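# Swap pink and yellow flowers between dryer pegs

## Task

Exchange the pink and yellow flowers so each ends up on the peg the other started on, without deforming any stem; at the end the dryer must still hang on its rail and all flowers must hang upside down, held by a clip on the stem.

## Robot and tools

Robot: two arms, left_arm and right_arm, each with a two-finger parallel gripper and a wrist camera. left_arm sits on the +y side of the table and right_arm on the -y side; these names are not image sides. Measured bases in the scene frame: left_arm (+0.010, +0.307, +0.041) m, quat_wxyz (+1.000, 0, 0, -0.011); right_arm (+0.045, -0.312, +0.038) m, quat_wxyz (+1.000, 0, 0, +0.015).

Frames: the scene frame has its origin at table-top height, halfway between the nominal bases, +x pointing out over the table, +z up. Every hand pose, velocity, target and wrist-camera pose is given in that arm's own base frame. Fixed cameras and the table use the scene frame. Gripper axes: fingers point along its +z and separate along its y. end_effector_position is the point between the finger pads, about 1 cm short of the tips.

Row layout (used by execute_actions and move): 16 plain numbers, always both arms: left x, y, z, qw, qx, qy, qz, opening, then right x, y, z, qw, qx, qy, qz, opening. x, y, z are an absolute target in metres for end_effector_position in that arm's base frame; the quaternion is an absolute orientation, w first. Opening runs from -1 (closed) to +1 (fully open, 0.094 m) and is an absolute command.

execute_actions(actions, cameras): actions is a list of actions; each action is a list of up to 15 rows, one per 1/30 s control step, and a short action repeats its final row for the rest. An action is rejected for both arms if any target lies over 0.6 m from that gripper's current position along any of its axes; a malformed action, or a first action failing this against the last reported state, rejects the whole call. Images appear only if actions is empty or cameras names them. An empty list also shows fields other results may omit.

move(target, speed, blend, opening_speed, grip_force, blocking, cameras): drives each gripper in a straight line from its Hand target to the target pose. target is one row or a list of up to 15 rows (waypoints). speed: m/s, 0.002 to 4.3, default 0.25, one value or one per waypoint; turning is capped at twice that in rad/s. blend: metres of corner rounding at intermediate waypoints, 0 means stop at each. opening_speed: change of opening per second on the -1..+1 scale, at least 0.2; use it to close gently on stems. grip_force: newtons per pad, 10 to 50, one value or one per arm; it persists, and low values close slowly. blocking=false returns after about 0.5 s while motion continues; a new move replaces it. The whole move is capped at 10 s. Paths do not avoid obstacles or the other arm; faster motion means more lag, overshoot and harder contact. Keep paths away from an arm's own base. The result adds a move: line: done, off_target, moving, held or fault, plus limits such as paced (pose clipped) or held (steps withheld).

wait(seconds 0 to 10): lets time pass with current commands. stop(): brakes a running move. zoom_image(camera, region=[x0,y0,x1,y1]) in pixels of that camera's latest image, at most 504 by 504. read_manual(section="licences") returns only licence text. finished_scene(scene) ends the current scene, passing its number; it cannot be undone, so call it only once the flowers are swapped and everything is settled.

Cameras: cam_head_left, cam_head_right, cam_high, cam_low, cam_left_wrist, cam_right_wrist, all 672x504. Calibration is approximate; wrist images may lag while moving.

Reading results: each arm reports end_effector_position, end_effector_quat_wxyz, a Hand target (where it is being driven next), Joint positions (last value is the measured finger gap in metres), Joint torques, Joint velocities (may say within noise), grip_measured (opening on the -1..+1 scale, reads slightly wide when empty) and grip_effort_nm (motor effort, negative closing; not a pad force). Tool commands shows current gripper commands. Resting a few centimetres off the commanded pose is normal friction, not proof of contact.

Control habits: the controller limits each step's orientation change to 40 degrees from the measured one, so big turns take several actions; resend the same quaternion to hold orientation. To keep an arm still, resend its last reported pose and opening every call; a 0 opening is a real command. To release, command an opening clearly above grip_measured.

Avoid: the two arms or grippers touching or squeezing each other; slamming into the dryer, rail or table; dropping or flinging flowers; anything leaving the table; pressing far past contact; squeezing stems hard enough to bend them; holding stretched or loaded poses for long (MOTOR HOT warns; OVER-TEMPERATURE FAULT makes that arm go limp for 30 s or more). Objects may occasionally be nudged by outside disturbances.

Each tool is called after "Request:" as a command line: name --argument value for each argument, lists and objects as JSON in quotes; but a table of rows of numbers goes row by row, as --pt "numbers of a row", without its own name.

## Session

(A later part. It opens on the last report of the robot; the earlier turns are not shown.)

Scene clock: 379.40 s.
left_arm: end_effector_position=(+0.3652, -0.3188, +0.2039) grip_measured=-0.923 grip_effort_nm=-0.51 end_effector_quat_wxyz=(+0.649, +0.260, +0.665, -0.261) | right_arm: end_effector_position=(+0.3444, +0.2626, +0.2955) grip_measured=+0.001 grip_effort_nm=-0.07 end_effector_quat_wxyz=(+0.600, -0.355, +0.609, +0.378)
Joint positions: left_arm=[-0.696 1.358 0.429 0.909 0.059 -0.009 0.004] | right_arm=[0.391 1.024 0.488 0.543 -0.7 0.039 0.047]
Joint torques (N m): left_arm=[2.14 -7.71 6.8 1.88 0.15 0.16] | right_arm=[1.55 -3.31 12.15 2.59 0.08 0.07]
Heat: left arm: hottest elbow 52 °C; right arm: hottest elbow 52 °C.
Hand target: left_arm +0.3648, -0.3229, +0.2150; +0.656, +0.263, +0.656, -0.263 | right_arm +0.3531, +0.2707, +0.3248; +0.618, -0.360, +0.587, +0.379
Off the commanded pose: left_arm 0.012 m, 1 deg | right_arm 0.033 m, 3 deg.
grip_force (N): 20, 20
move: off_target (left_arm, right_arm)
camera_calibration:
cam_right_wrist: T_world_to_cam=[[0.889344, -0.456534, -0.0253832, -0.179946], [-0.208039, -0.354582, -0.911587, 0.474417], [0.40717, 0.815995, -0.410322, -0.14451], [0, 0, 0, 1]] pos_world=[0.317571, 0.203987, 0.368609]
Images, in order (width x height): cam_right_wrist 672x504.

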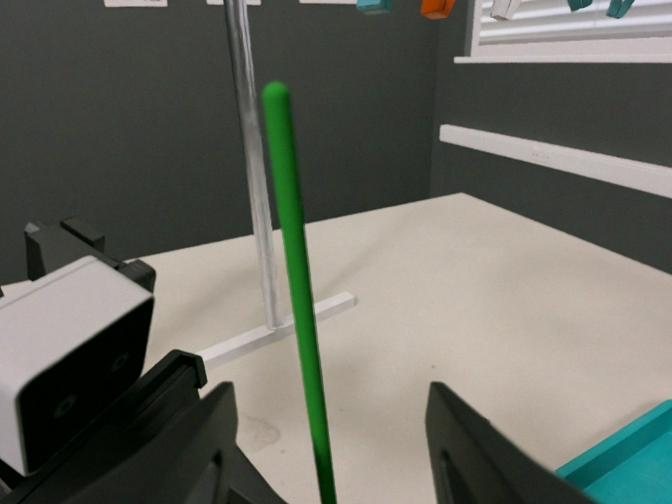

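Request:
move --target '[0.3650, -0.3230, 0.2150, 0.65620, 0.26340, 0.65620, -0.26340, -0.96, 0.3516, 0.2737, 0.3200, 0.74210, -0.25729, 0.41986, 0.45476, 0.0]' --speed 0.1 --grip_force '[20, 20]' --cameras '["cam_right_wrist", "cam_low"]'

Request:
zoom_image --camera "cam_low" --region '[100, 100, 300, 300]'

Scene clock: 419.73 s.
left_arm: end_effector_position=(+0.3652, -0.3188, +0.2039) grip_measured=-0.923 grip_effort_nm=-0.51 end_effector_quat_wxyz=(+0.649, +0.260, +0.665, -0.261) | right_arm: end_effector_position=(+0.3551, +0.2707, +0.3244) grip_measured=+0.001 grip_effort_nm=-0.07 end_effector_quat_wxyz=(+0.741, -0.264, +0.436, +0.437)
Joint positions: left_arm=[-0.696 1.358 0.429 0.909 0.059 -0.009 0.004] | right_arm=[0.451 1.432 0.461 1.565 -0.54 0.323 0.047]
Joint torques (N m): left_arm=[2.14 -7.65 6.8 1.89 0.15 0.15] | right_arm=[1.49 -6.95 4.92 2.07 0.28 0.2]
Heat: left arm: hottest elbow 52 °C; right arm: hottest elbow 57 °C.
Hand target: left_arm +0.3648, -0.3229, +0.2150; +0.656, +0.263, +0.656, -0.263 | right_arm +0.3515, +0.2738, +0.3206; +0.735, -0.262, +0.438, +0.446
Off the commanded pose: left_arm 0.012 m, 1 deg | right_arm 0.006 m, 3 deg.
joint sent to its limit (right arm) — joint 4 (wrist pitch), upper limit. The joint targets still meet the commanded pose.
grip_force (N): 20, 20
move: off_target (left_arm, right_arm)
camera_calibration:
cam_right_wrist: T_world_to_cam=[[0.878104, -0.478037, 0.0203449, -0.190102], [0.0523667, 0.0537531, -0.99718, 0.330737], [0.475595, 0.876694, 0.072234, -0.34085], [0, 0, 0, 1]] pos_world=[0.311716, 0.190168, 0.358293]
Images, in order (width x height): cam_low 672x504, cam_right_wrist 672x504.

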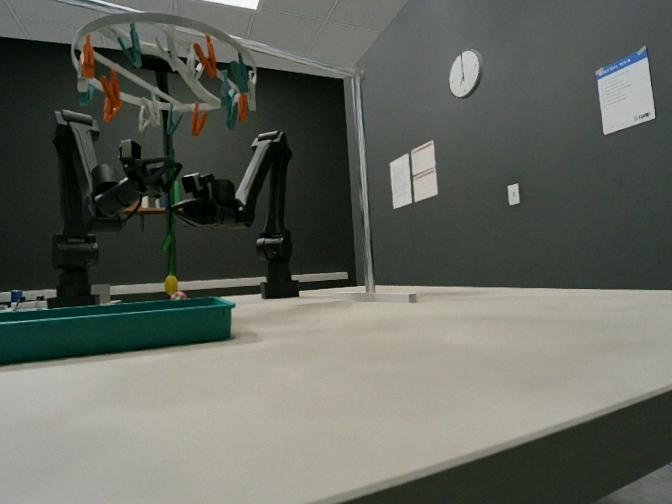

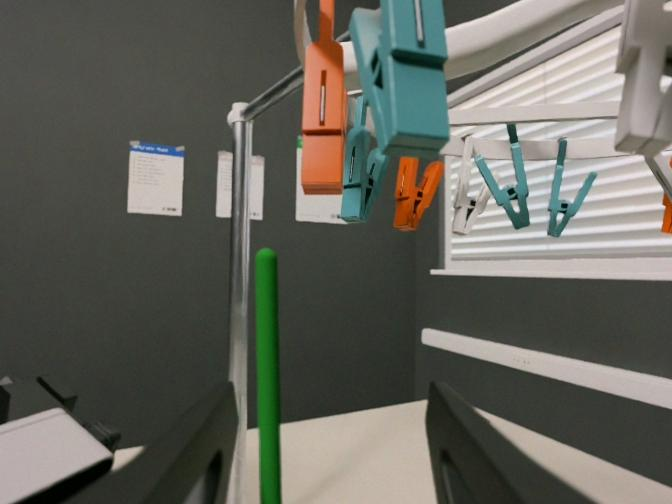

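Scaled by 2.520 from the camera's 672x504 image, which has a finer 960x720 frame.

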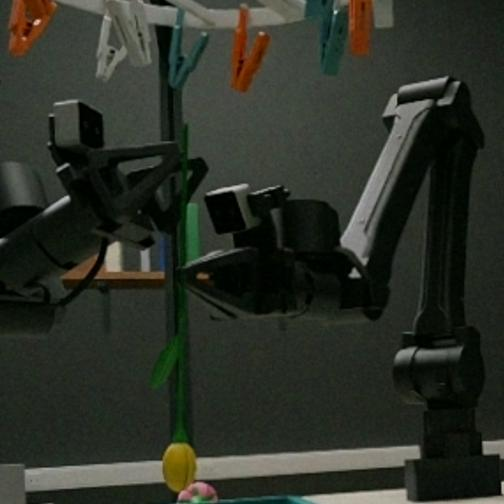

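Request:
move --target '[0.3650, -0.3230, 0.2150, 0.65620, 0.26340, 0.65620, -0.26340, -0.96, 0.3390, 0.2705, 0.2980, 0.70687, -0.29218, 0.47679, 0.43317, 0.0]' --speed 0.1 --grip_force '[20, 20]' --cameras '["cam_right_wrist", "cam_low"]'

Request:
zoom_image --camera "cam_low" --region '[100, 100, 300, 300]'

Scene clock: 430.97 s.
left_arm: end_effector_position=(+0.3652, -0.3188, +0.2039) grip_measured=-0.923 grip_effort_nm=-0.51 end_effector_quat_wxyz=(+0.649, +0.260, +0.665, -0.261) | right_arm: end_effector_position=(+0.3406, +0.2729, +0.2996) grip_measured=+0.001 grip_effort_nm=-0.07 end_effector_quat_wxyz=(+0.705, -0.289, +0.475, +0.440)
Joint positions: left_arm=[-0.696 1.358 0.429 0.909 0.059 -0.009 0.004] | right_arm=[0.451 1.381 0.407 1.454 -0.596 0.296 0.047]
Joint torques (N m): left_arm=[2.14 -7.71 6.8 1.89 0.15 0.15] | right_arm=[0.32 -7.77 4.83 1.28 0.07 -0.12]
Heat: left arm: hottest elbow 51 °C; right arm: hottest elbow 54 °C.
Hand target: left_arm +0.3648, -0.3229, +0.2150; +0.656, +0.263, +0.656, -0.263 | right_arm +0.3390, +0.2705, +0.2980; +0.707, -0.292, +0.477, +0.433
Off the commanded pose: left_arm 0.012 m, 1 deg | right_arm 0.003 m, 1 deg.
grip_force (N): 20, 20
move: off_target (left_arm)
camera_calibration:
cam_right_wrist: T_world_to_cam=[[0.895653, -0.444753, -0.000818979, -0.184567], [-0.0171408, -0.0326783, -0.999319, 0.354505], [0.444423, 0.895057, -0.0368918, -0.295789], [0, 0, 0, 1]] pos_world=[0.30284, 0.194246, 0.3432]
Images, in order (width x height): cam_low 672x504, cam_right_wrist 672x504.

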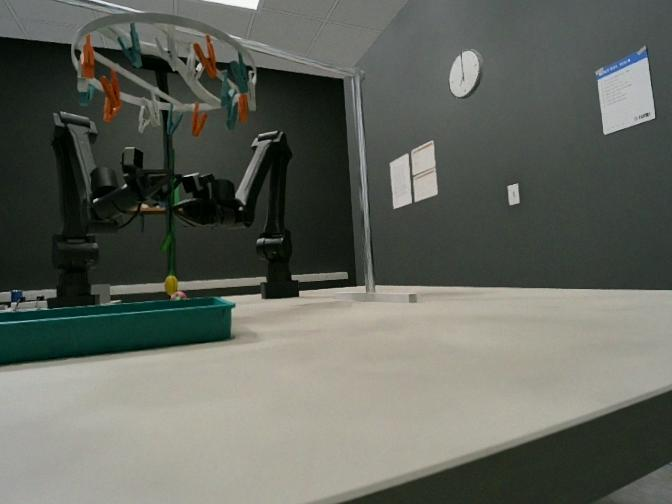

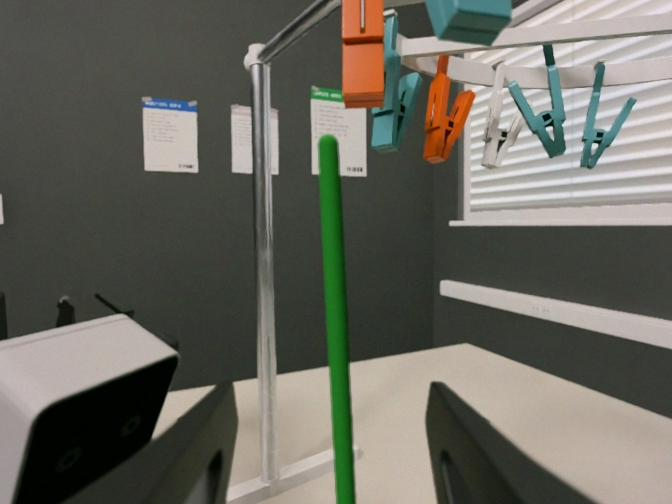

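Scaled by 2.520 from the camera's 672x504 image, which has a finer 960x720 frame.

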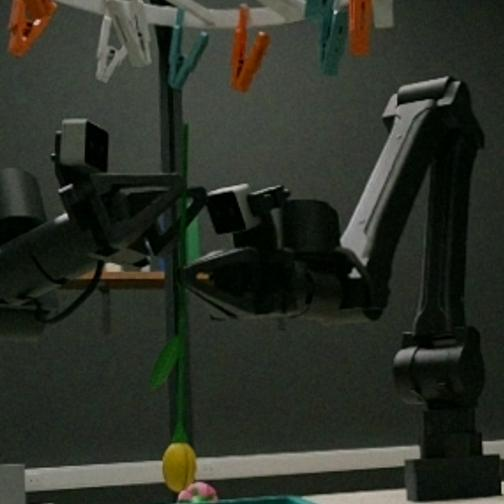

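Request:
move --target '[0.3650, -0.3230, 0.2150, 0.65620, 0.26340, 0.65620, -0.26340, -0.96, 0.3396, 0.2668, 0.2790, 0.70687, -0.29218, 0.47679, 0.43317, -0.4]' --speed 0.08 --grip_force '[20, 20]' --cameras '["cam_right_wrist", "cam_low", "cam_left_wrist"]'

Request:
zoom_image --camera "cam_low" --region '[100, 100, 300, 300]'

Scene clock: 440.73 s.
left_arm: end_effector_position=(+0.3652, -0.3188, +0.2039) grip_measured=-0.923 grip_effort_nm=-0.51 end_effector_quat_wxyz=(+0.649, +0.260, +0.665, -0.261) | right_arm: end_effector_position=(+0.3385, +0.2709, +0.2837) grip_measured=-0.399 grip_effort_nm=-0.08 end_effector_quat_wxyz=(+0.704, -0.292, +0.475, +0.440)
Joint positions: left_arm=[-0.696 1.358 0.429 0.909 0.059 -0.009 0.004] | right_arm=[0.445 1.436 0.389 1.525 -0.607 0.295 0.028]
Joint torques (N m): left_arm=[2.08 -7.65 6.8 1.89 0.15 0.15] | right_arm=[-0.32 -6.18 4.37 2.18 0.08 -0.07]
Heat: left arm: hottest elbow 51 °C; right arm: hottest elbow 51 °C.
Hand target: left_arm +0.3648, -0.3229, +0.2150; +0.656, +0.263, +0.656, -0.263 | right_arm +0.3396, +0.2668, +0.2790; +0.707, -0.292, +0.477, +0.433
Off the commanded pose: left_arm 0.012 m, 1 deg | right_arm 0.006 m, 1 deg.
grip_force (N): 20, 20
move: off_target (left_arm)
camera_calibration:
cam_left_wrist: T_world_to_cam=[[-0.681034, -0.732242, -0.00373394, 0.0159475], [-0.319209, 0.301467, -0.898456, 0.433707], [0.659014, -0.610687, -0.439047, -0.253478], [0, 0, 0, 1]] pos_world=[0.316349, -0.273867, 0.278438]
cam_right_wrist: T_world_to_cam=[[0.897187, -0.441642, 0.00282343, -0.185973], [-0.0156376, -0.0381551, -0.999149, 0.339368], [0.441374, 0.89638, -0.0411384, -0.291771], [0, 0, 0, 1]] pos_world=[0.300939, 0.192353, 0.327602]
Images, in order (width x height): cam_low 672x504, cam_left_wrist 672x504, cam_right_wrist 672x504.

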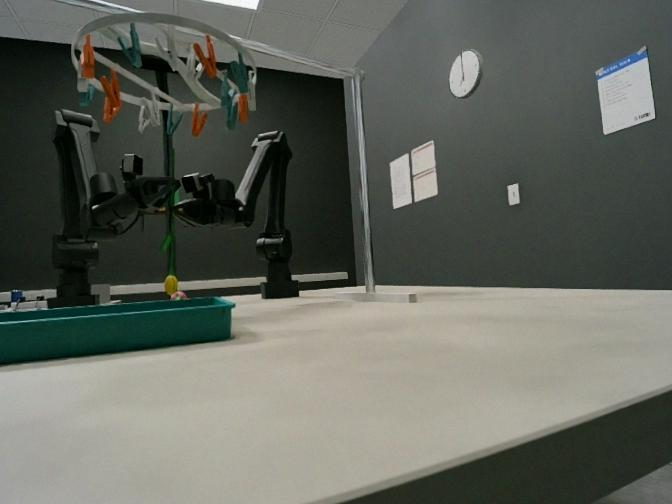

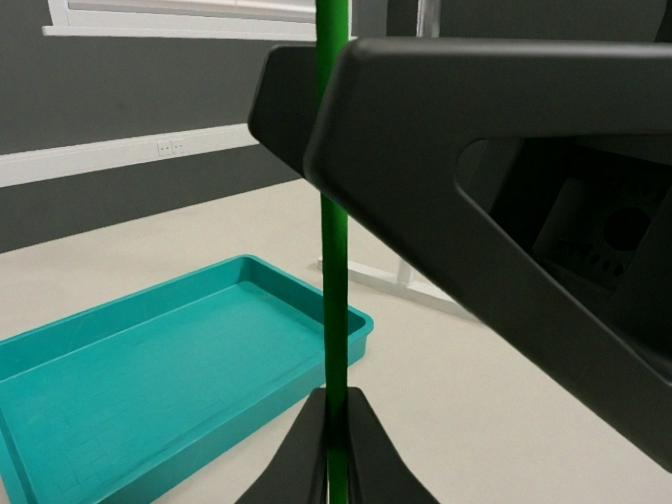

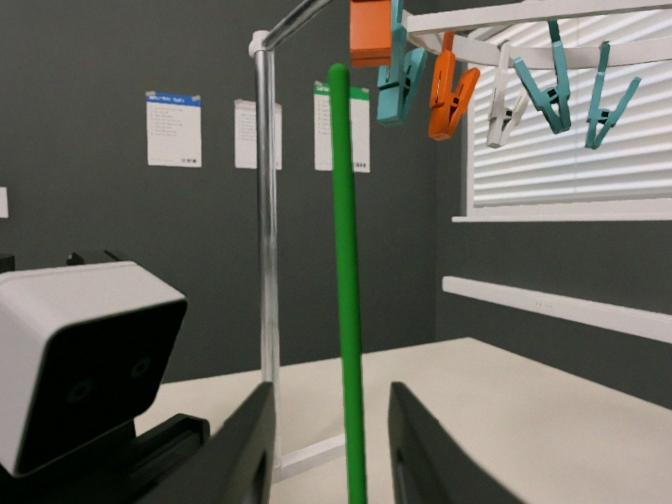

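Scaled by 2.520 from the camera's 672x504 image, which has a finer 960x720 frame.

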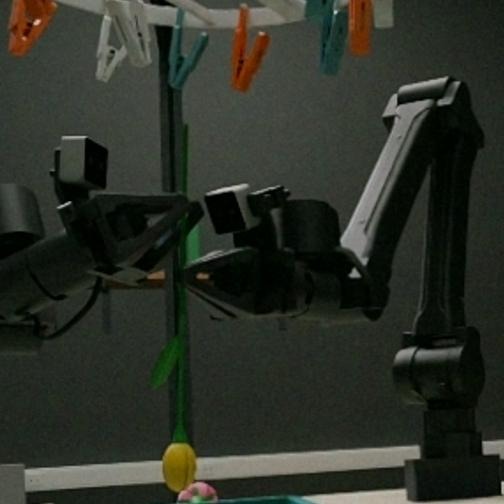

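Request:
move --pt "0.3650 -0.3230 0.2150 0.65620 0.26340 0.65620 -0.26340 -0.96 0.3436 0.2648 0.2690 0.70687 -0.29218 0.47679 0.43317 -0.4" --pt "0.3650 -0.3230 0.2150 0.65620 0.26340 0.65620 -0.26340 -0.96 0.3436 0.2648 0.2690 0.70687 -0.29218 0.47679 0.43317 -0.96" --speed 0.06 --opening_speed 0.5 --grip_force '[20, 20]' --cameras '["cam_right_wrist", "cam_low", "cam_left_wrist"]'

Request:
zoom_image --camera "cam_low" --region '[100, 100, 300, 300]'

Scene clock: 449.57 s.
left_arm: end_effector_position=(+0.3651, -0.3189, +0.2039) grip_measured=-0.923 grip_effort_nm=-0.51 end_effector_quat_wxyz=(+0.649, +0.260, +0.665, -0.261) | right_arm: end_effector_position=(+0.3430, +0.2681, +0.2735) grip_measured=-0.906 grip_effort_nm=-0.46 end_effector_quat_wxyz=(+0.704, -0.292, +0.478, +0.437)
Joint positions: left_arm=[-0.696 1.358 0.429 0.909 0.06 -0.009 0.004] | right_arm=[0.431 1.479 0.389 1.565 -0.617 0.295 0.004]
Joint torques (N m): left_arm=[2.14 -7.65 6.8 1.88 0.12 0.15] | right_arm=[-0.09 -6.42 4.15 2.21 0.08 -0.03]
Heat: left arm: hottest elbow 51 °C; right arm: hottest elbow 49 °C.
Hand target: left_arm +0.3648, -0.3229, +0.2150; +0.656, +0.263, +0.656, -0.263 | right_arm +0.3435, +0.2649, +0.2692; +0.706, -0.293, +0.479, +0.432
Off the commanded pose: left_arm 0.012 m, 1 deg | right_arm 0.006 m, 1 deg.
joint sent to its limit (right arm) — joint 4 (wrist pitch), upper limit. The joint targets still meet the commanded pose.
grip_force (N): 20, 20
move: off_target (left_arm)
camera_calibration:
cam_left_wrist: T_world_to_cam=[[-0.68159, -0.731725, -0.00368511, 0.0161849], [-0.319016, 0.301683, -0.898452, 0.433672], [0.658532, -0.6112, -0.439056, -0.253397], [0, 0, 0, 1]] pos_world=[0.31625, -0.273865, 0.278438]
cam_right_wrist: T_world_to_cam=[[0.89516, -0.445721, 0.00453528, -0.189927], [-0.0168335, -0.0439713, -0.998891, 0.331036], [0.445426, 0.894091, -0.0468644, -0.29085], [0, 0, 0, 1]] pos_world=[0.30514, 0.189948, 0.3179]
Images, in order (width x height): cam_low 672x504, cam_left_wrist 672x504, cam_right_wrist 672x504.

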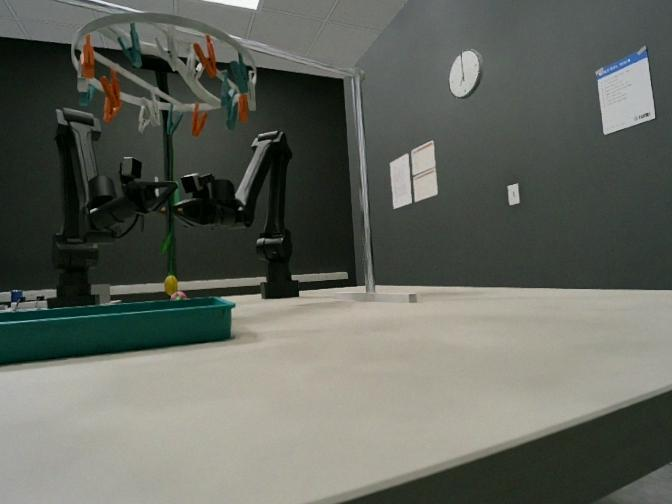

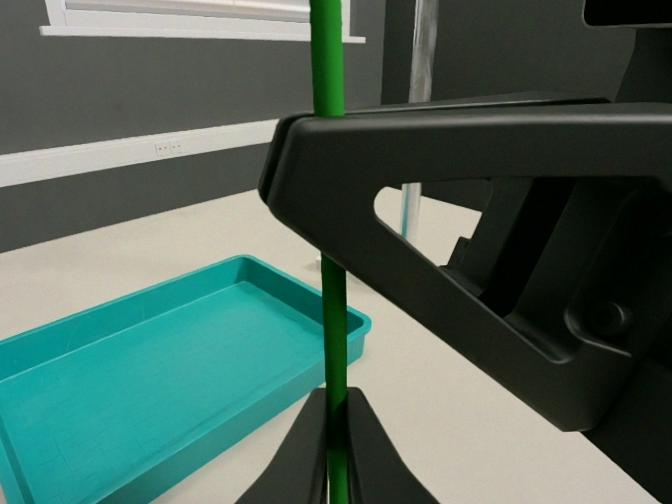

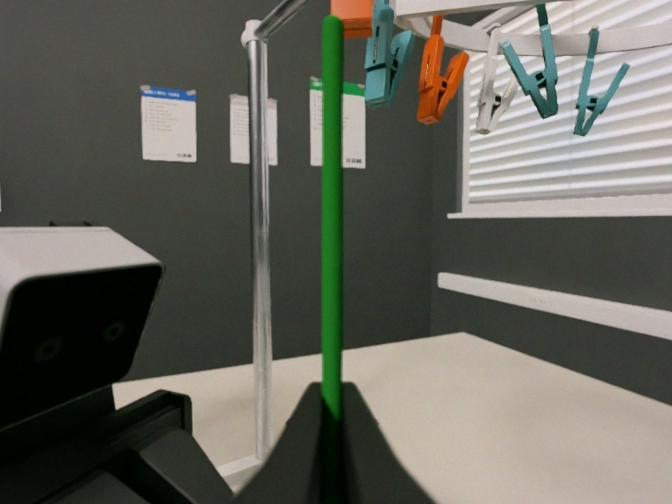

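Scaled by 2.520 from the camera's 672x504 image, which has a finer 960x720 frame.

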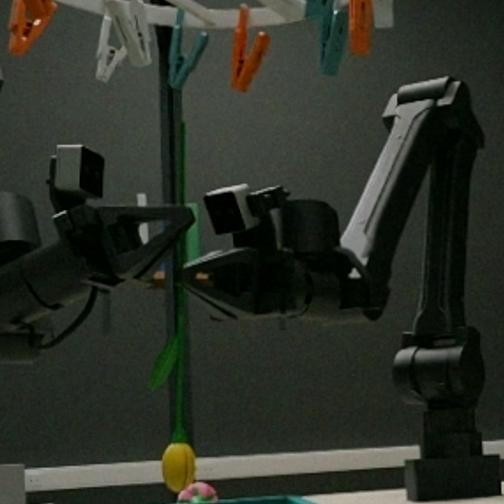

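Request:
move --pt "0.3650 -0.3230 0.2150 0.65620 0.26340 0.65620 -0.26340 -0.3 0.3436 0.2648 0.2690 0.70687 -0.29218 0.47679 0.43317 -0.96" --pt "0.3040 -0.2620 0.2120 0.65620 0.26340 0.65620 -0.26340 -0.3 0.3436 0.2648 0.2690 0.70687 -0.29218 0.47679 0.43317 -0.96" --speed 0.12 --opening_speed 0.4 --grip_force '[20, 20]' --cameras '["cam_low", "cam_left_wrist", "cam_right_wrist"]'

Request:
zoom_image --camera "cam_low" --region '[100, 100, 300, 300]'

Scene clock: 467.83 s.
left_arm: end_effector_position=(+0.3020, -0.2662, +0.2095) grip_measured=-0.302 grip_effort_nm=0.06 end_effector_quat_wxyz=(+0.653, +0.264, +0.657, -0.269) | right_arm: end_effector_position=(+0.3430, +0.2681, +0.2735) grip_measured=-0.906 grip_effort_nm=-0.48 end_effector_quat_wxyz=(+0.704, -0.293, +0.478, +0.437)
Joint positions: left_arm=[-0.682 1.074 0.23 0.841 0.09 -0.009 0.033] | right_arm=[0.431 1.479 0.389 1.565 -0.618 0.295 0.004]
Joint torques (N m): left_arm=[3.43 -4.13 6.46 1.74 0.15 0.15] | right_arm=[-0.15 -6.42 4.16 2.24 0.1 -0.02]
Heat: left arm: hottest elbow 51 °C; right arm: hottest elbow 45 °C.
Hand target: left_arm +0.3040, -0.2621, +0.2120; +0.656, +0.263, +0.656, -0.264 | right_arm +0.3435, +0.2649, +0.2692; +0.706, -0.293, +0.479, +0.432
Off the commanded pose: left_arm 0.005 m, 1 deg | right_arm 0.006 m, 1 deg.
joint sent to its limit (right arm) — joint 4 (wrist pitch), upper limit. The joint targets still meet the commanded pose.
grip_force (N): 20, 20
move: done
camera_calibration:
cam_left_wrist: T_world_to_cam=[[-0.694299, -0.719672, -0.00462862, 0.0190229], [-0.301964, 0.297144, -0.905828, 0.397759], [0.653274, -0.627518, -0.423621, -0.183147], [0, 0, 0, 1]] pos_world=[0.252961, -0.219429, 0.282804]
cam_right_wrist: T_world_to_cam=[[0.895303, -0.445433, 0.0046987, -0.189987], [-0.0167197, -0.0441428, -0.998885, 0.331031], [0.445144, 0.894226, -0.0469687, -0.290712], [0, 0, 0, 1]] pos_world=[0.30504, 0.189949, 0.3179]
Images, in order (width x height): cam_low 672x504, cam_left_wrist 672x504, cam_right_wrist 672x504.

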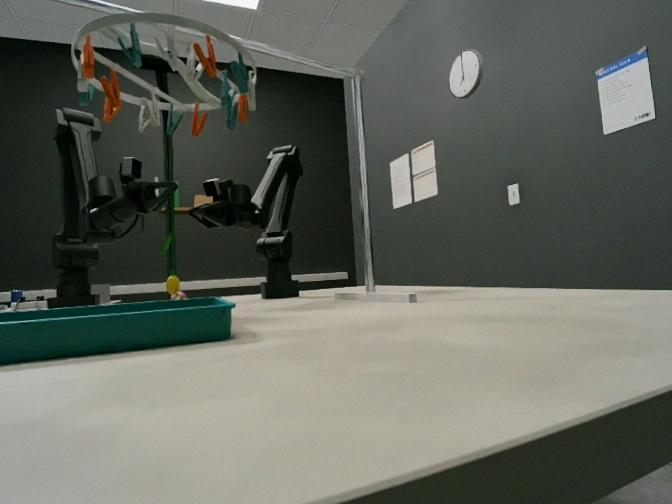

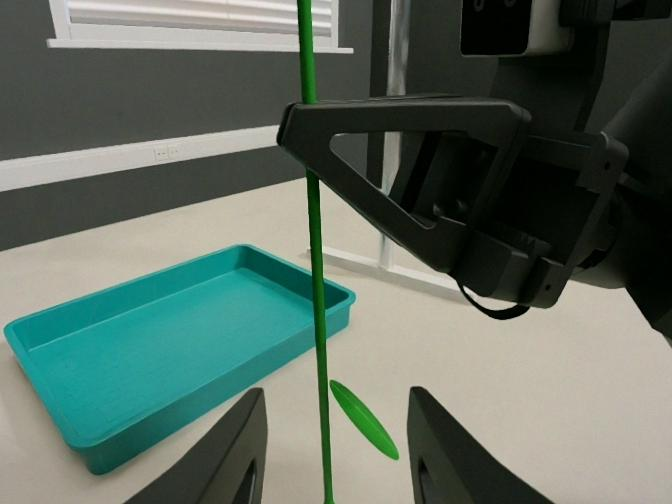

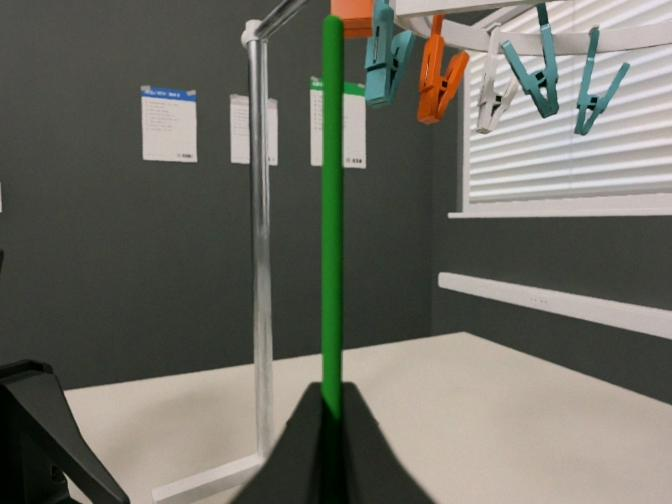

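Scaled by 2.520 from the camera's 672x504 image, which has a finer 960x720 frame.

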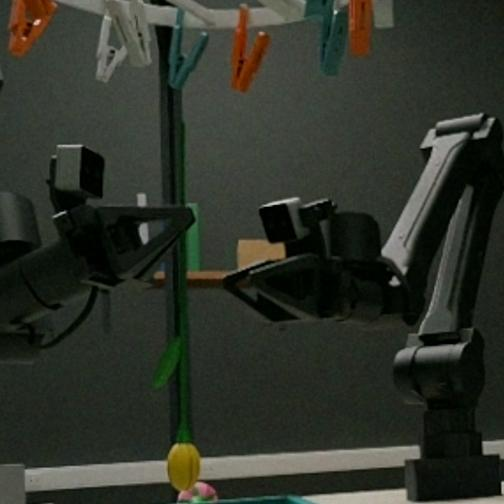

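Request:
move --pt "0.3000 -0.1700 0.2900 0.71500 0.24200 0.59500 -0.27600 0.1 0.3460 0.3000 0.2720 0.75137 -0.23632 0.50680 0.35037 -0.96" --pt "0.3850 -0.0700 0.3950 0.75679 0.21950 0.52992 -0.31347 0.1 0.3600 0.3450 0.2760 0.79067 -0.16815 0.53331 0.24930 -0.96" --pt "0.4500 -0.1260 0.4150 0.68700 0.31240 0.48104 -0.44614 0.1 0.4150 0.3800 0.2820 0.81849 -0.08892 0.55208 0.13183 -0.96" --speed 0.2 --blend 0.03 --grip_force '[50, 20]' --cameras '["cam_low", "cam_left_wrist", "cam_right_wrist"]'

Request:
zoom_image --camera "cam_low" --region '[100, 50, 320, 300]'

Scene clock: 481.47 s.
left_arm: end_effector_position=(+0.4430, -0.1210, +0.3964) grip_measured=+0.098 grip_effort_nm=0.06 end_effector_quat_wxyz=(+0.680, +0.298, +0.499, -0.448) | right_arm: end_effector_position=(+0.4108, +0.3664, +0.2735) grip_measured=-0.906 grip_effort_nm=-0.48 end_effector_quat_wxyz=(+0.814, -0.088, +0.560, +0.131)
Joint positions: left_arm=[0.074 1.361 0.73 1.381 1.075 -0.731 0.052] | right_arm=[0.89 1.677 0.687 1.418 0.532 -0.225 0.004]
Joint torques (N m): left_arm=[1.73 -6.53 10.44 1.78 -0.23 -0.07] | right_arm=[1.32 -11.58 8.44 1.43 -0.04 -0.11]
Heat: left arm: hottest elbow 53 °C; right arm: hottest elbow 43 °C.
Hand target: left_arm +0.4489, -0.1258, +0.4146; +0.687, +0.312, +0.481, -0.446 | right_arm +0.4145, +0.3794, +0.2820; +0.818, -0.089, +0.552, +0.132
Off the commanded pose: left_arm 0.021 m, 3 deg | right_arm 0.017 m, 1 deg.
grip_force (N): 50, 20
move: off_target (left_arm, right_arm)
camera_calibration:
cam_left_wrist: T_world_to_cam=[[-0.901766, -0.431081, 0.0314261, 0.334794], [-0.0731453, 0.0805424, -0.994064, 0.474002], [0.425991, -0.898711, -0.104162, -0.163796], [0, 0, 0, 1]] pos_world=[0.406352, -0.0410596, 0.443605]
cam_right_wrist: T_world_to_cam=[[0.313541, -0.949542, 0.00794171, 0.215848], [-0.0565932, -0.0270345, -0.998031, 0.346451], [0.947887, 0.312474, -0.062214, -0.397992], [0, 0, 0, 1]] pos_world=[0.329181, 0.338685, 0.319294]
Images, in order (width x height): cam_low 672x504, cam_left_wrist 672x504, cam_right_wrist 672x504.

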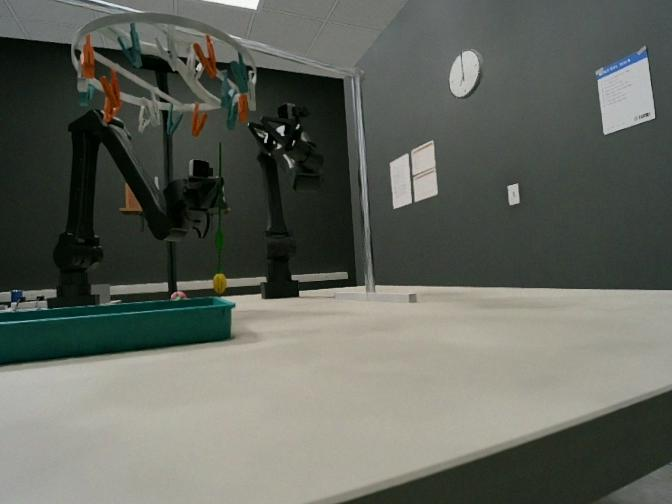

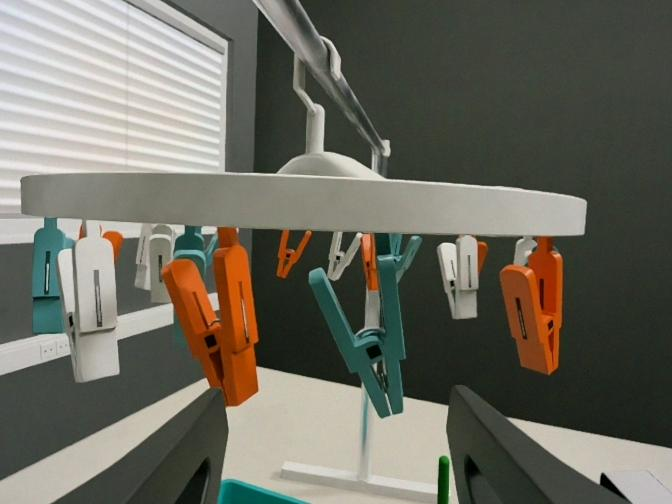

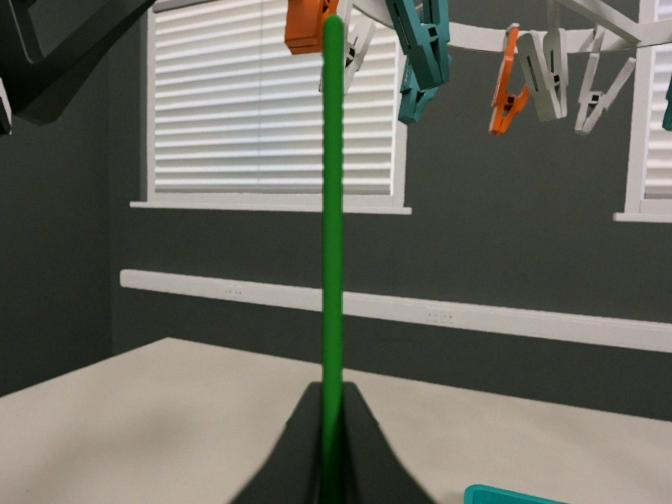

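Scaled by 2.016 from the camera's 672x504 image, which has a finer 960x720 frame.

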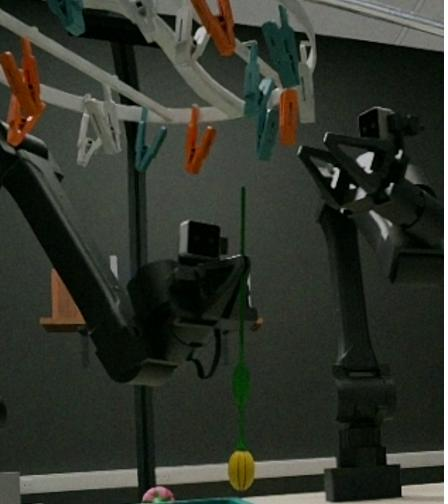

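Request:
zoom_image --camera "cam_left_wrist" --region '[270, 210, 510, 504]'

Scaled by 1.714 from the camera's 672x504 image, which has a finer 960x720 frame.

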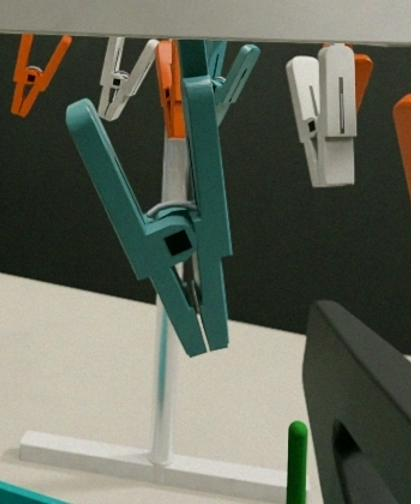

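Request:
zoom_image --camera "cam_right_wrist" --region '[220, 0, 500, 150]'

Request:
zoom_image --camera "cam_left_wrist" --region '[0, 150, 672, 504]'

Scaled by 1.800 from the camera's 672x504 image, which has a finer 960x720 frame.

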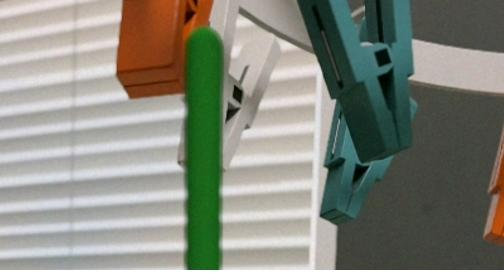

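Region (0, 150, 672, 504) is 672x354 pixels. A region can be at most 504 by 504 pixels.

Request:
wait --seconds 0.1 --cameras '["cam_low", "cam_high", "cam_head_left", "cam_head_right"]'

Request:
zoom_image --camera "cam_low" --region '[170, 30, 290, 160]'

Request:
zoom_image --camera "cam_head_left" --region '[240, 100, 480, 300]'

Request:
zoom_image --camera "cam_high" --region '[100, 150, 400, 400]'

Scene clock: 557.83 s.
left_arm: end_effector_position=(+0.4430, -0.1210, +0.3964) grip_measured=+0.098 grip_effort_nm=0.06 end_effector_quat_wxyz=(+0.679, +0.297, +0.500, -0.448) | right_arm: end_effector_position=(+0.4108, +0.3664, +0.2735) grip_measured=-0.906 grip_effort_nm=-0.48 end_effector_quat_wxyz=(+0.814, -0.088, +0.560, +0.131)
Joint positions: left_arm=[0.074 1.361 0.73 1.381 1.075 -0.732 0.052] | right_arm=[0.89 1.677 0.687 1.418 0.532 -0.225 0.004]
Joint torques (N m): left_arm=[1.73 -6.53 10.45 1.78 -0.23 -0.06] | right_arm=[1.38 -11.4 8.39 1.46 -0.04 -0.12]
Heat: left arm: hottest elbow 65 °C; right arm: hottest elbow 42 °C.
Hand target: left_arm +0.4489, -0.1258, +0.4146; +0.687, +0.312, +0.481, -0.446 | right_arm +0.4145, +0.3794, +0.2820; +0.818, -0.089, +0.552, +0.132
Tool commands: left_gripper/opening=+0.1 right_gripper/opening=-0.96
Off the commanded pose: left_arm 0.021 m, 3 deg | right_arm 0.017 m, 1 deg.
grip_force (N): 50, 20
wait: 0.10 s; at rest from the start
Images, in order (width x height): cam_head_left 672x504, cam_head_right 672x504, cam_high 672x504, cam_low 672x504.

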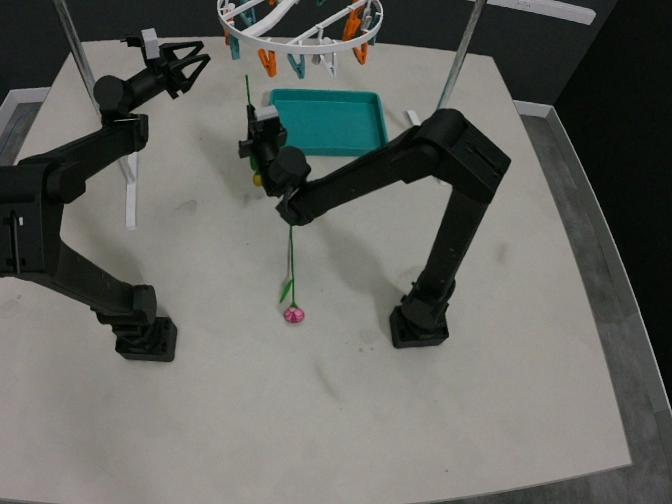

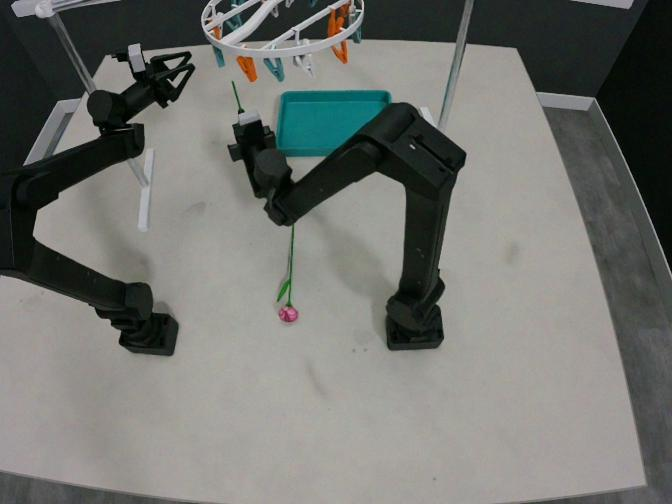

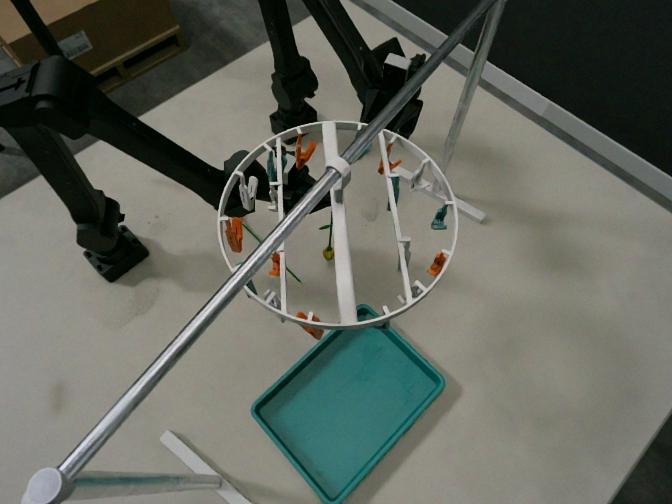

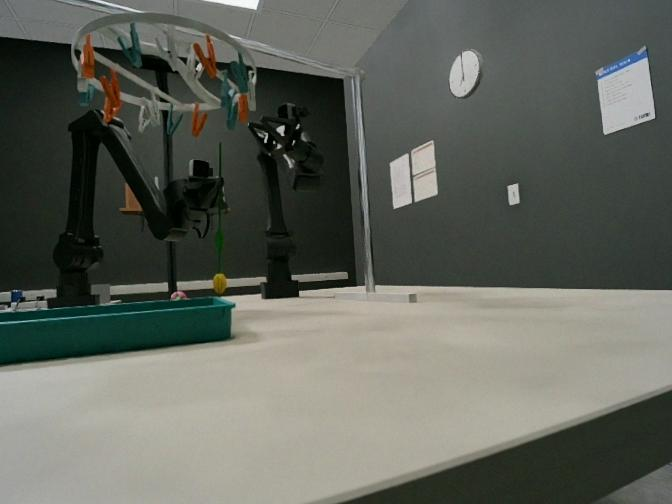

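Scaled by 3.877 from the camera's 672x504 image, which has a finer 960x720 frame.

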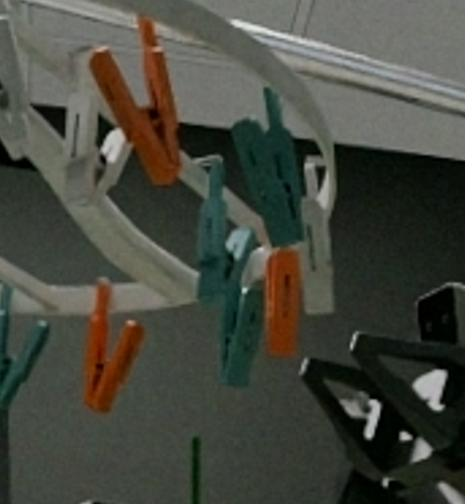

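Scaled by 2.100 from the camera's 672x504 image, which has a finer 960x720 frame.

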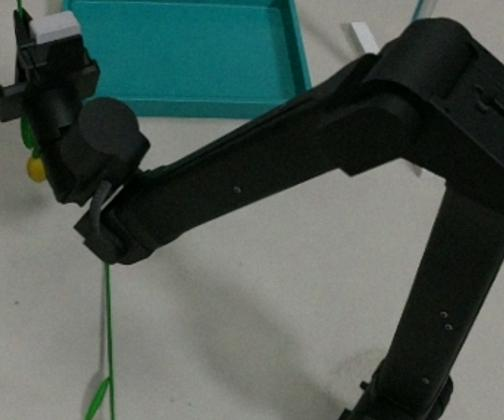

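Scaled by 1.680 from the camera's 672x504 image, which has a finer 960x720 frame.

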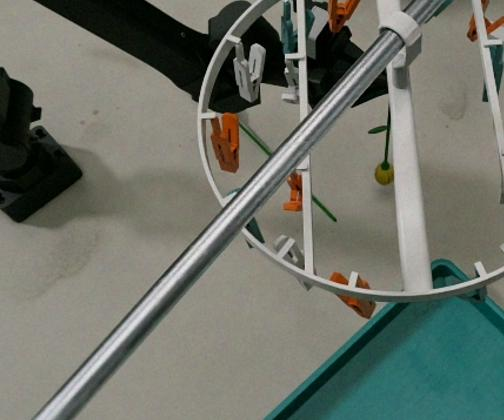

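Request:
move --target '[0.4500, -0.1260, 0.4150, 0.68700, 0.31240, 0.48104, -0.44614, 0.1, 0.4392, 0.4003, 0.2900, 0.81849, -0.08892, 0.55208, 0.13183, -0.96]' --speed 0.12 --grip_force '[50, 20]' --cameras '["cam_left_wrist", "cam_low"]'

Request:
zoom_image --camera "cam_left_wrist" --region '[270, 210, 510, 504]'

Request:
zoom_image --camera "cam_low" --region '[170, 30, 290, 160]'

Scene clock: 588.27 s.
left_arm: end_effector_position=(+0.4430, -0.1210, +0.3964) grip_measured=+0.098 grip_effort_nm=0.06 end_effector_quat_wxyz=(+0.679, +0.297, +0.500, -0.448) | right_arm: end_effector_position=(+0.4295, +0.3916, +0.2808) grip_measured=-0.906 grip_effort_nm=-0.48 end_effector_quat_wxyz=(+0.813, -0.092, +0.559, +0.132)
Joint positions: left_arm=[0.074 1.361 0.73 1.381 1.075 -0.732 0.052] | right_arm=[0.89 1.714 0.778 1.361 0.524 -0.225 0.004]
Joint torques (N m): left_arm=[1.73 -6.53 10.44 1.81 -0.24 -0.06] | right_arm=[0.32 -12.75 8.96 1.33 -0.23 -0.05]
Heat: left arm: hottest elbow 67 °C; right arm: hottest elbow 43 °C.
Hand target: left_arm +0.4489, -0.1258, +0.4146; +0.687, +0.312, +0.481, -0.446 | right_arm +0.4387, +0.3997, +0.2899; +0.818, -0.089, +0.552, +0.132
Off the commanded pose: left_arm 0.021 m, 3 deg | right_arm 0.016 m, 1 deg.
grip_force (N): 50, 20
move: off_target (left_arm, right_arm)
camera_calibration:
cam_left_wrist: T_world_to_cam=[[-0.901847, -0.430854, 0.032216, 0.334528], [-0.0738392, 0.0802307, -0.994038, 0.474252], [0.4257, -0.898848, -0.10417, -0.16359], [0, 0, 0, 1]] pos_world=[0.406352, -0.0409594, 0.443606]
Images, in order (width x height): cam_low 672x504, cam_left_wrist 672x504.

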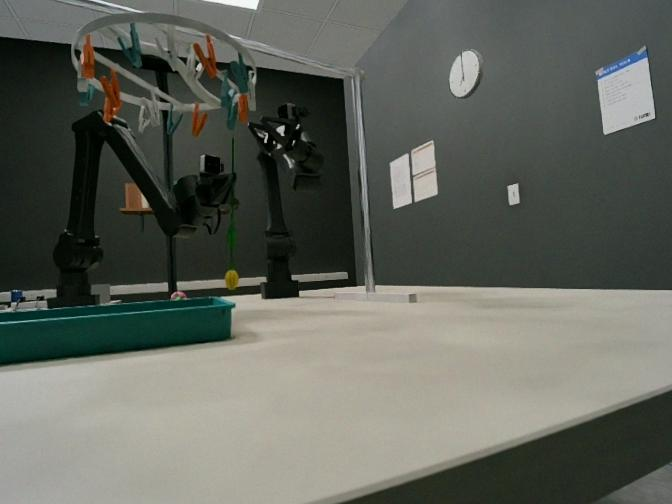

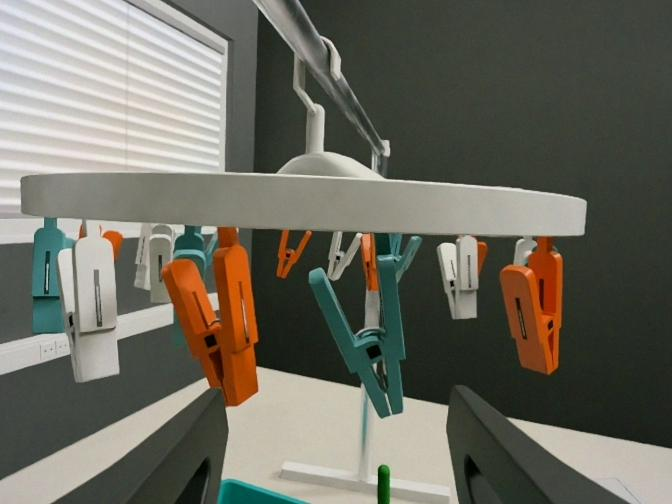

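Scaled by 1.714 from the camera's 672x504 image, which has a finer 960x720 frame.

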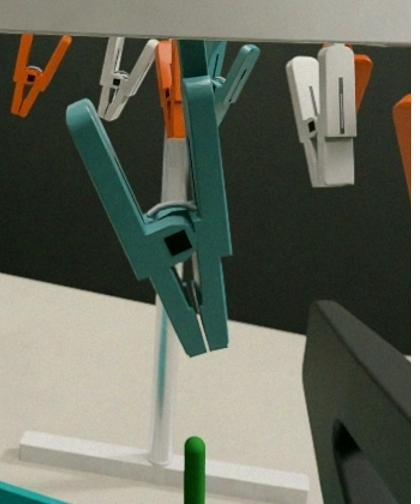

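Scaled by 3.877 from the camera's 672x504 image, which has a finer 960x720 frame.

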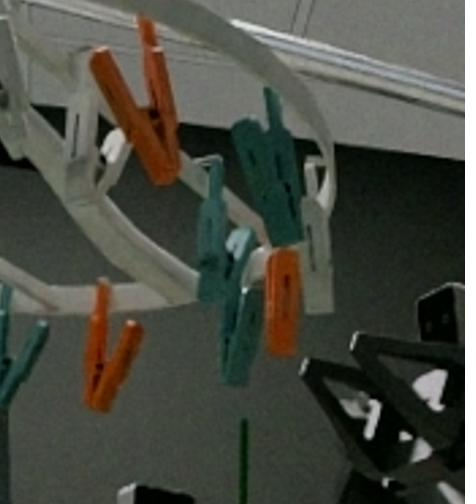

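Request:
move --pt "0.4500 -0.1260 0.4150 0.68700 0.31240 0.48104 -0.44614 0.1 0.4465 0.3979 0.3005 0.81849 -0.08892 0.55208 0.13183 -0.96" --pt "0.4656 -0.1930 0.4297 0.68700 0.31240 0.48104 -0.44614 0.1 0.4465 0.3979 0.3005 0.81849 -0.08892 0.55208 0.13183 -0.96" --speed '[0.08, 0.12]' --grip_force '[50, 20]' --cameras '["cam_left_wrist", "cam_low"]'

Request:
zoom_image --camera "cam_low" --region '[170, 30, 290, 160]'

Scene clock: 601.70 s.
left_arm: end_effector_position=(+0.4602, -0.1880, +0.4024) grip_measured=+0.098 grip_effort_nm=0.06 end_effector_quat_wxyz=(+0.673, +0.299, +0.502, -0.454) | right_arm: end_effector_position=(+0.4362, +0.3941, +0.2790) grip_measured=-0.906 grip_effort_nm=-0.48 end_effector_quat_wxyz=(+0.809, -0.102, +0.565, +0.128)
Joint positions: left_arm=[-0.098 1.361 0.784 1.155 0.952 -0.544 0.052] | right_arm=[0.88 1.714 0.79 1.324 0.51 -0.225 0.004]
Joint torques (N m): left_arm=[1.9 -8.41 11.12 0.95 -0.33 0.2] | right_arm=[-0.21 -15.03 9.11 1.39 -0.22 0.02]
Heat: left arm: hottest elbow 67 °C; right arm: hottest elbow 44 °C.
Hand target: left_arm +0.4640, -0.1924, +0.4293; +0.687, +0.312, +0.481, -0.446 | right_arm +0.4455, +0.3970, +0.3005; +0.819, -0.089, +0.552, +0.132
Off the commanded pose: left_arm 0.028 m, 3 deg | right_arm 0.024 m, 2 deg.
grip_force (N): 50, 20
move: off_target (left_arm, right_arm)
camera_calibration:
cam_left_wrist: T_world_to_cam=[[-0.907507, -0.418018, 0.0411416, 0.322413], [-0.0836602, 0.083897, -0.992956, 0.491664], [0.411622, -0.904557, -0.111108, -0.222385], [0, 0, 0, 1]] pos_world=[0.425263, -0.107634, 0.450228]
Images, in order (width x height): cam_low 672x504, cam_left_wrist 672x504.

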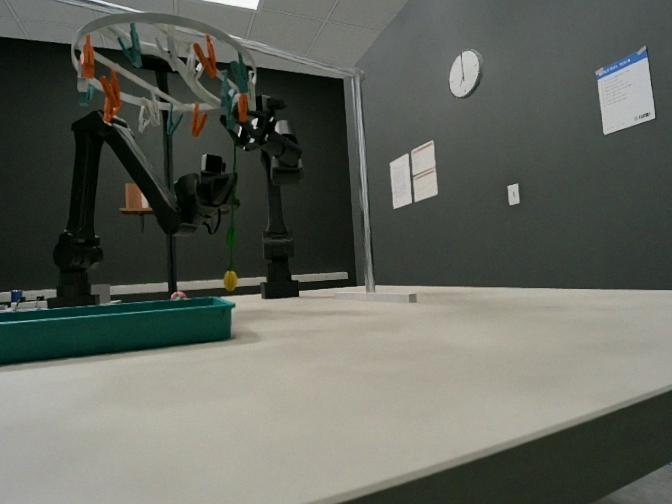

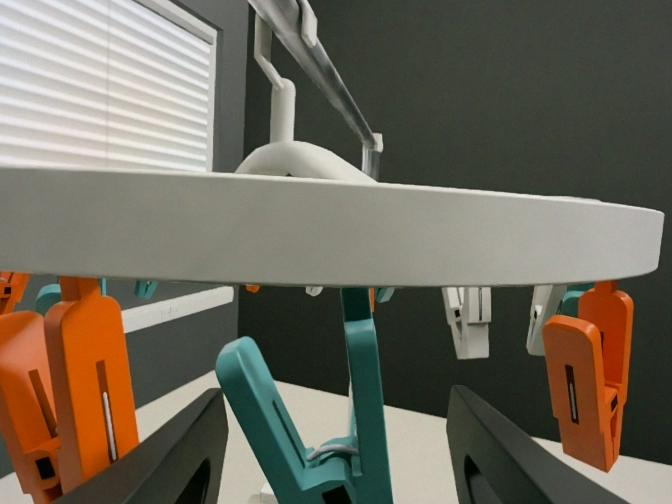

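Scaled by 3.877 from the camera's 672x504 image, which has a finer 960x720 frame.

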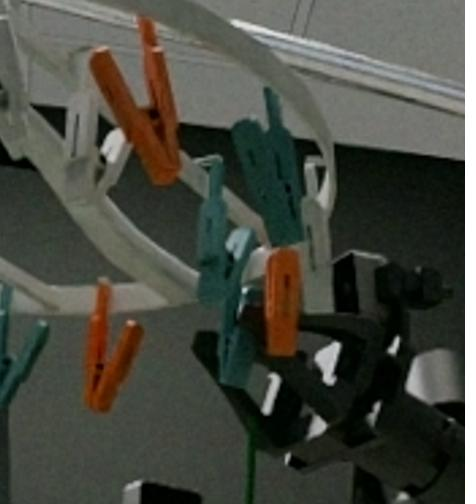

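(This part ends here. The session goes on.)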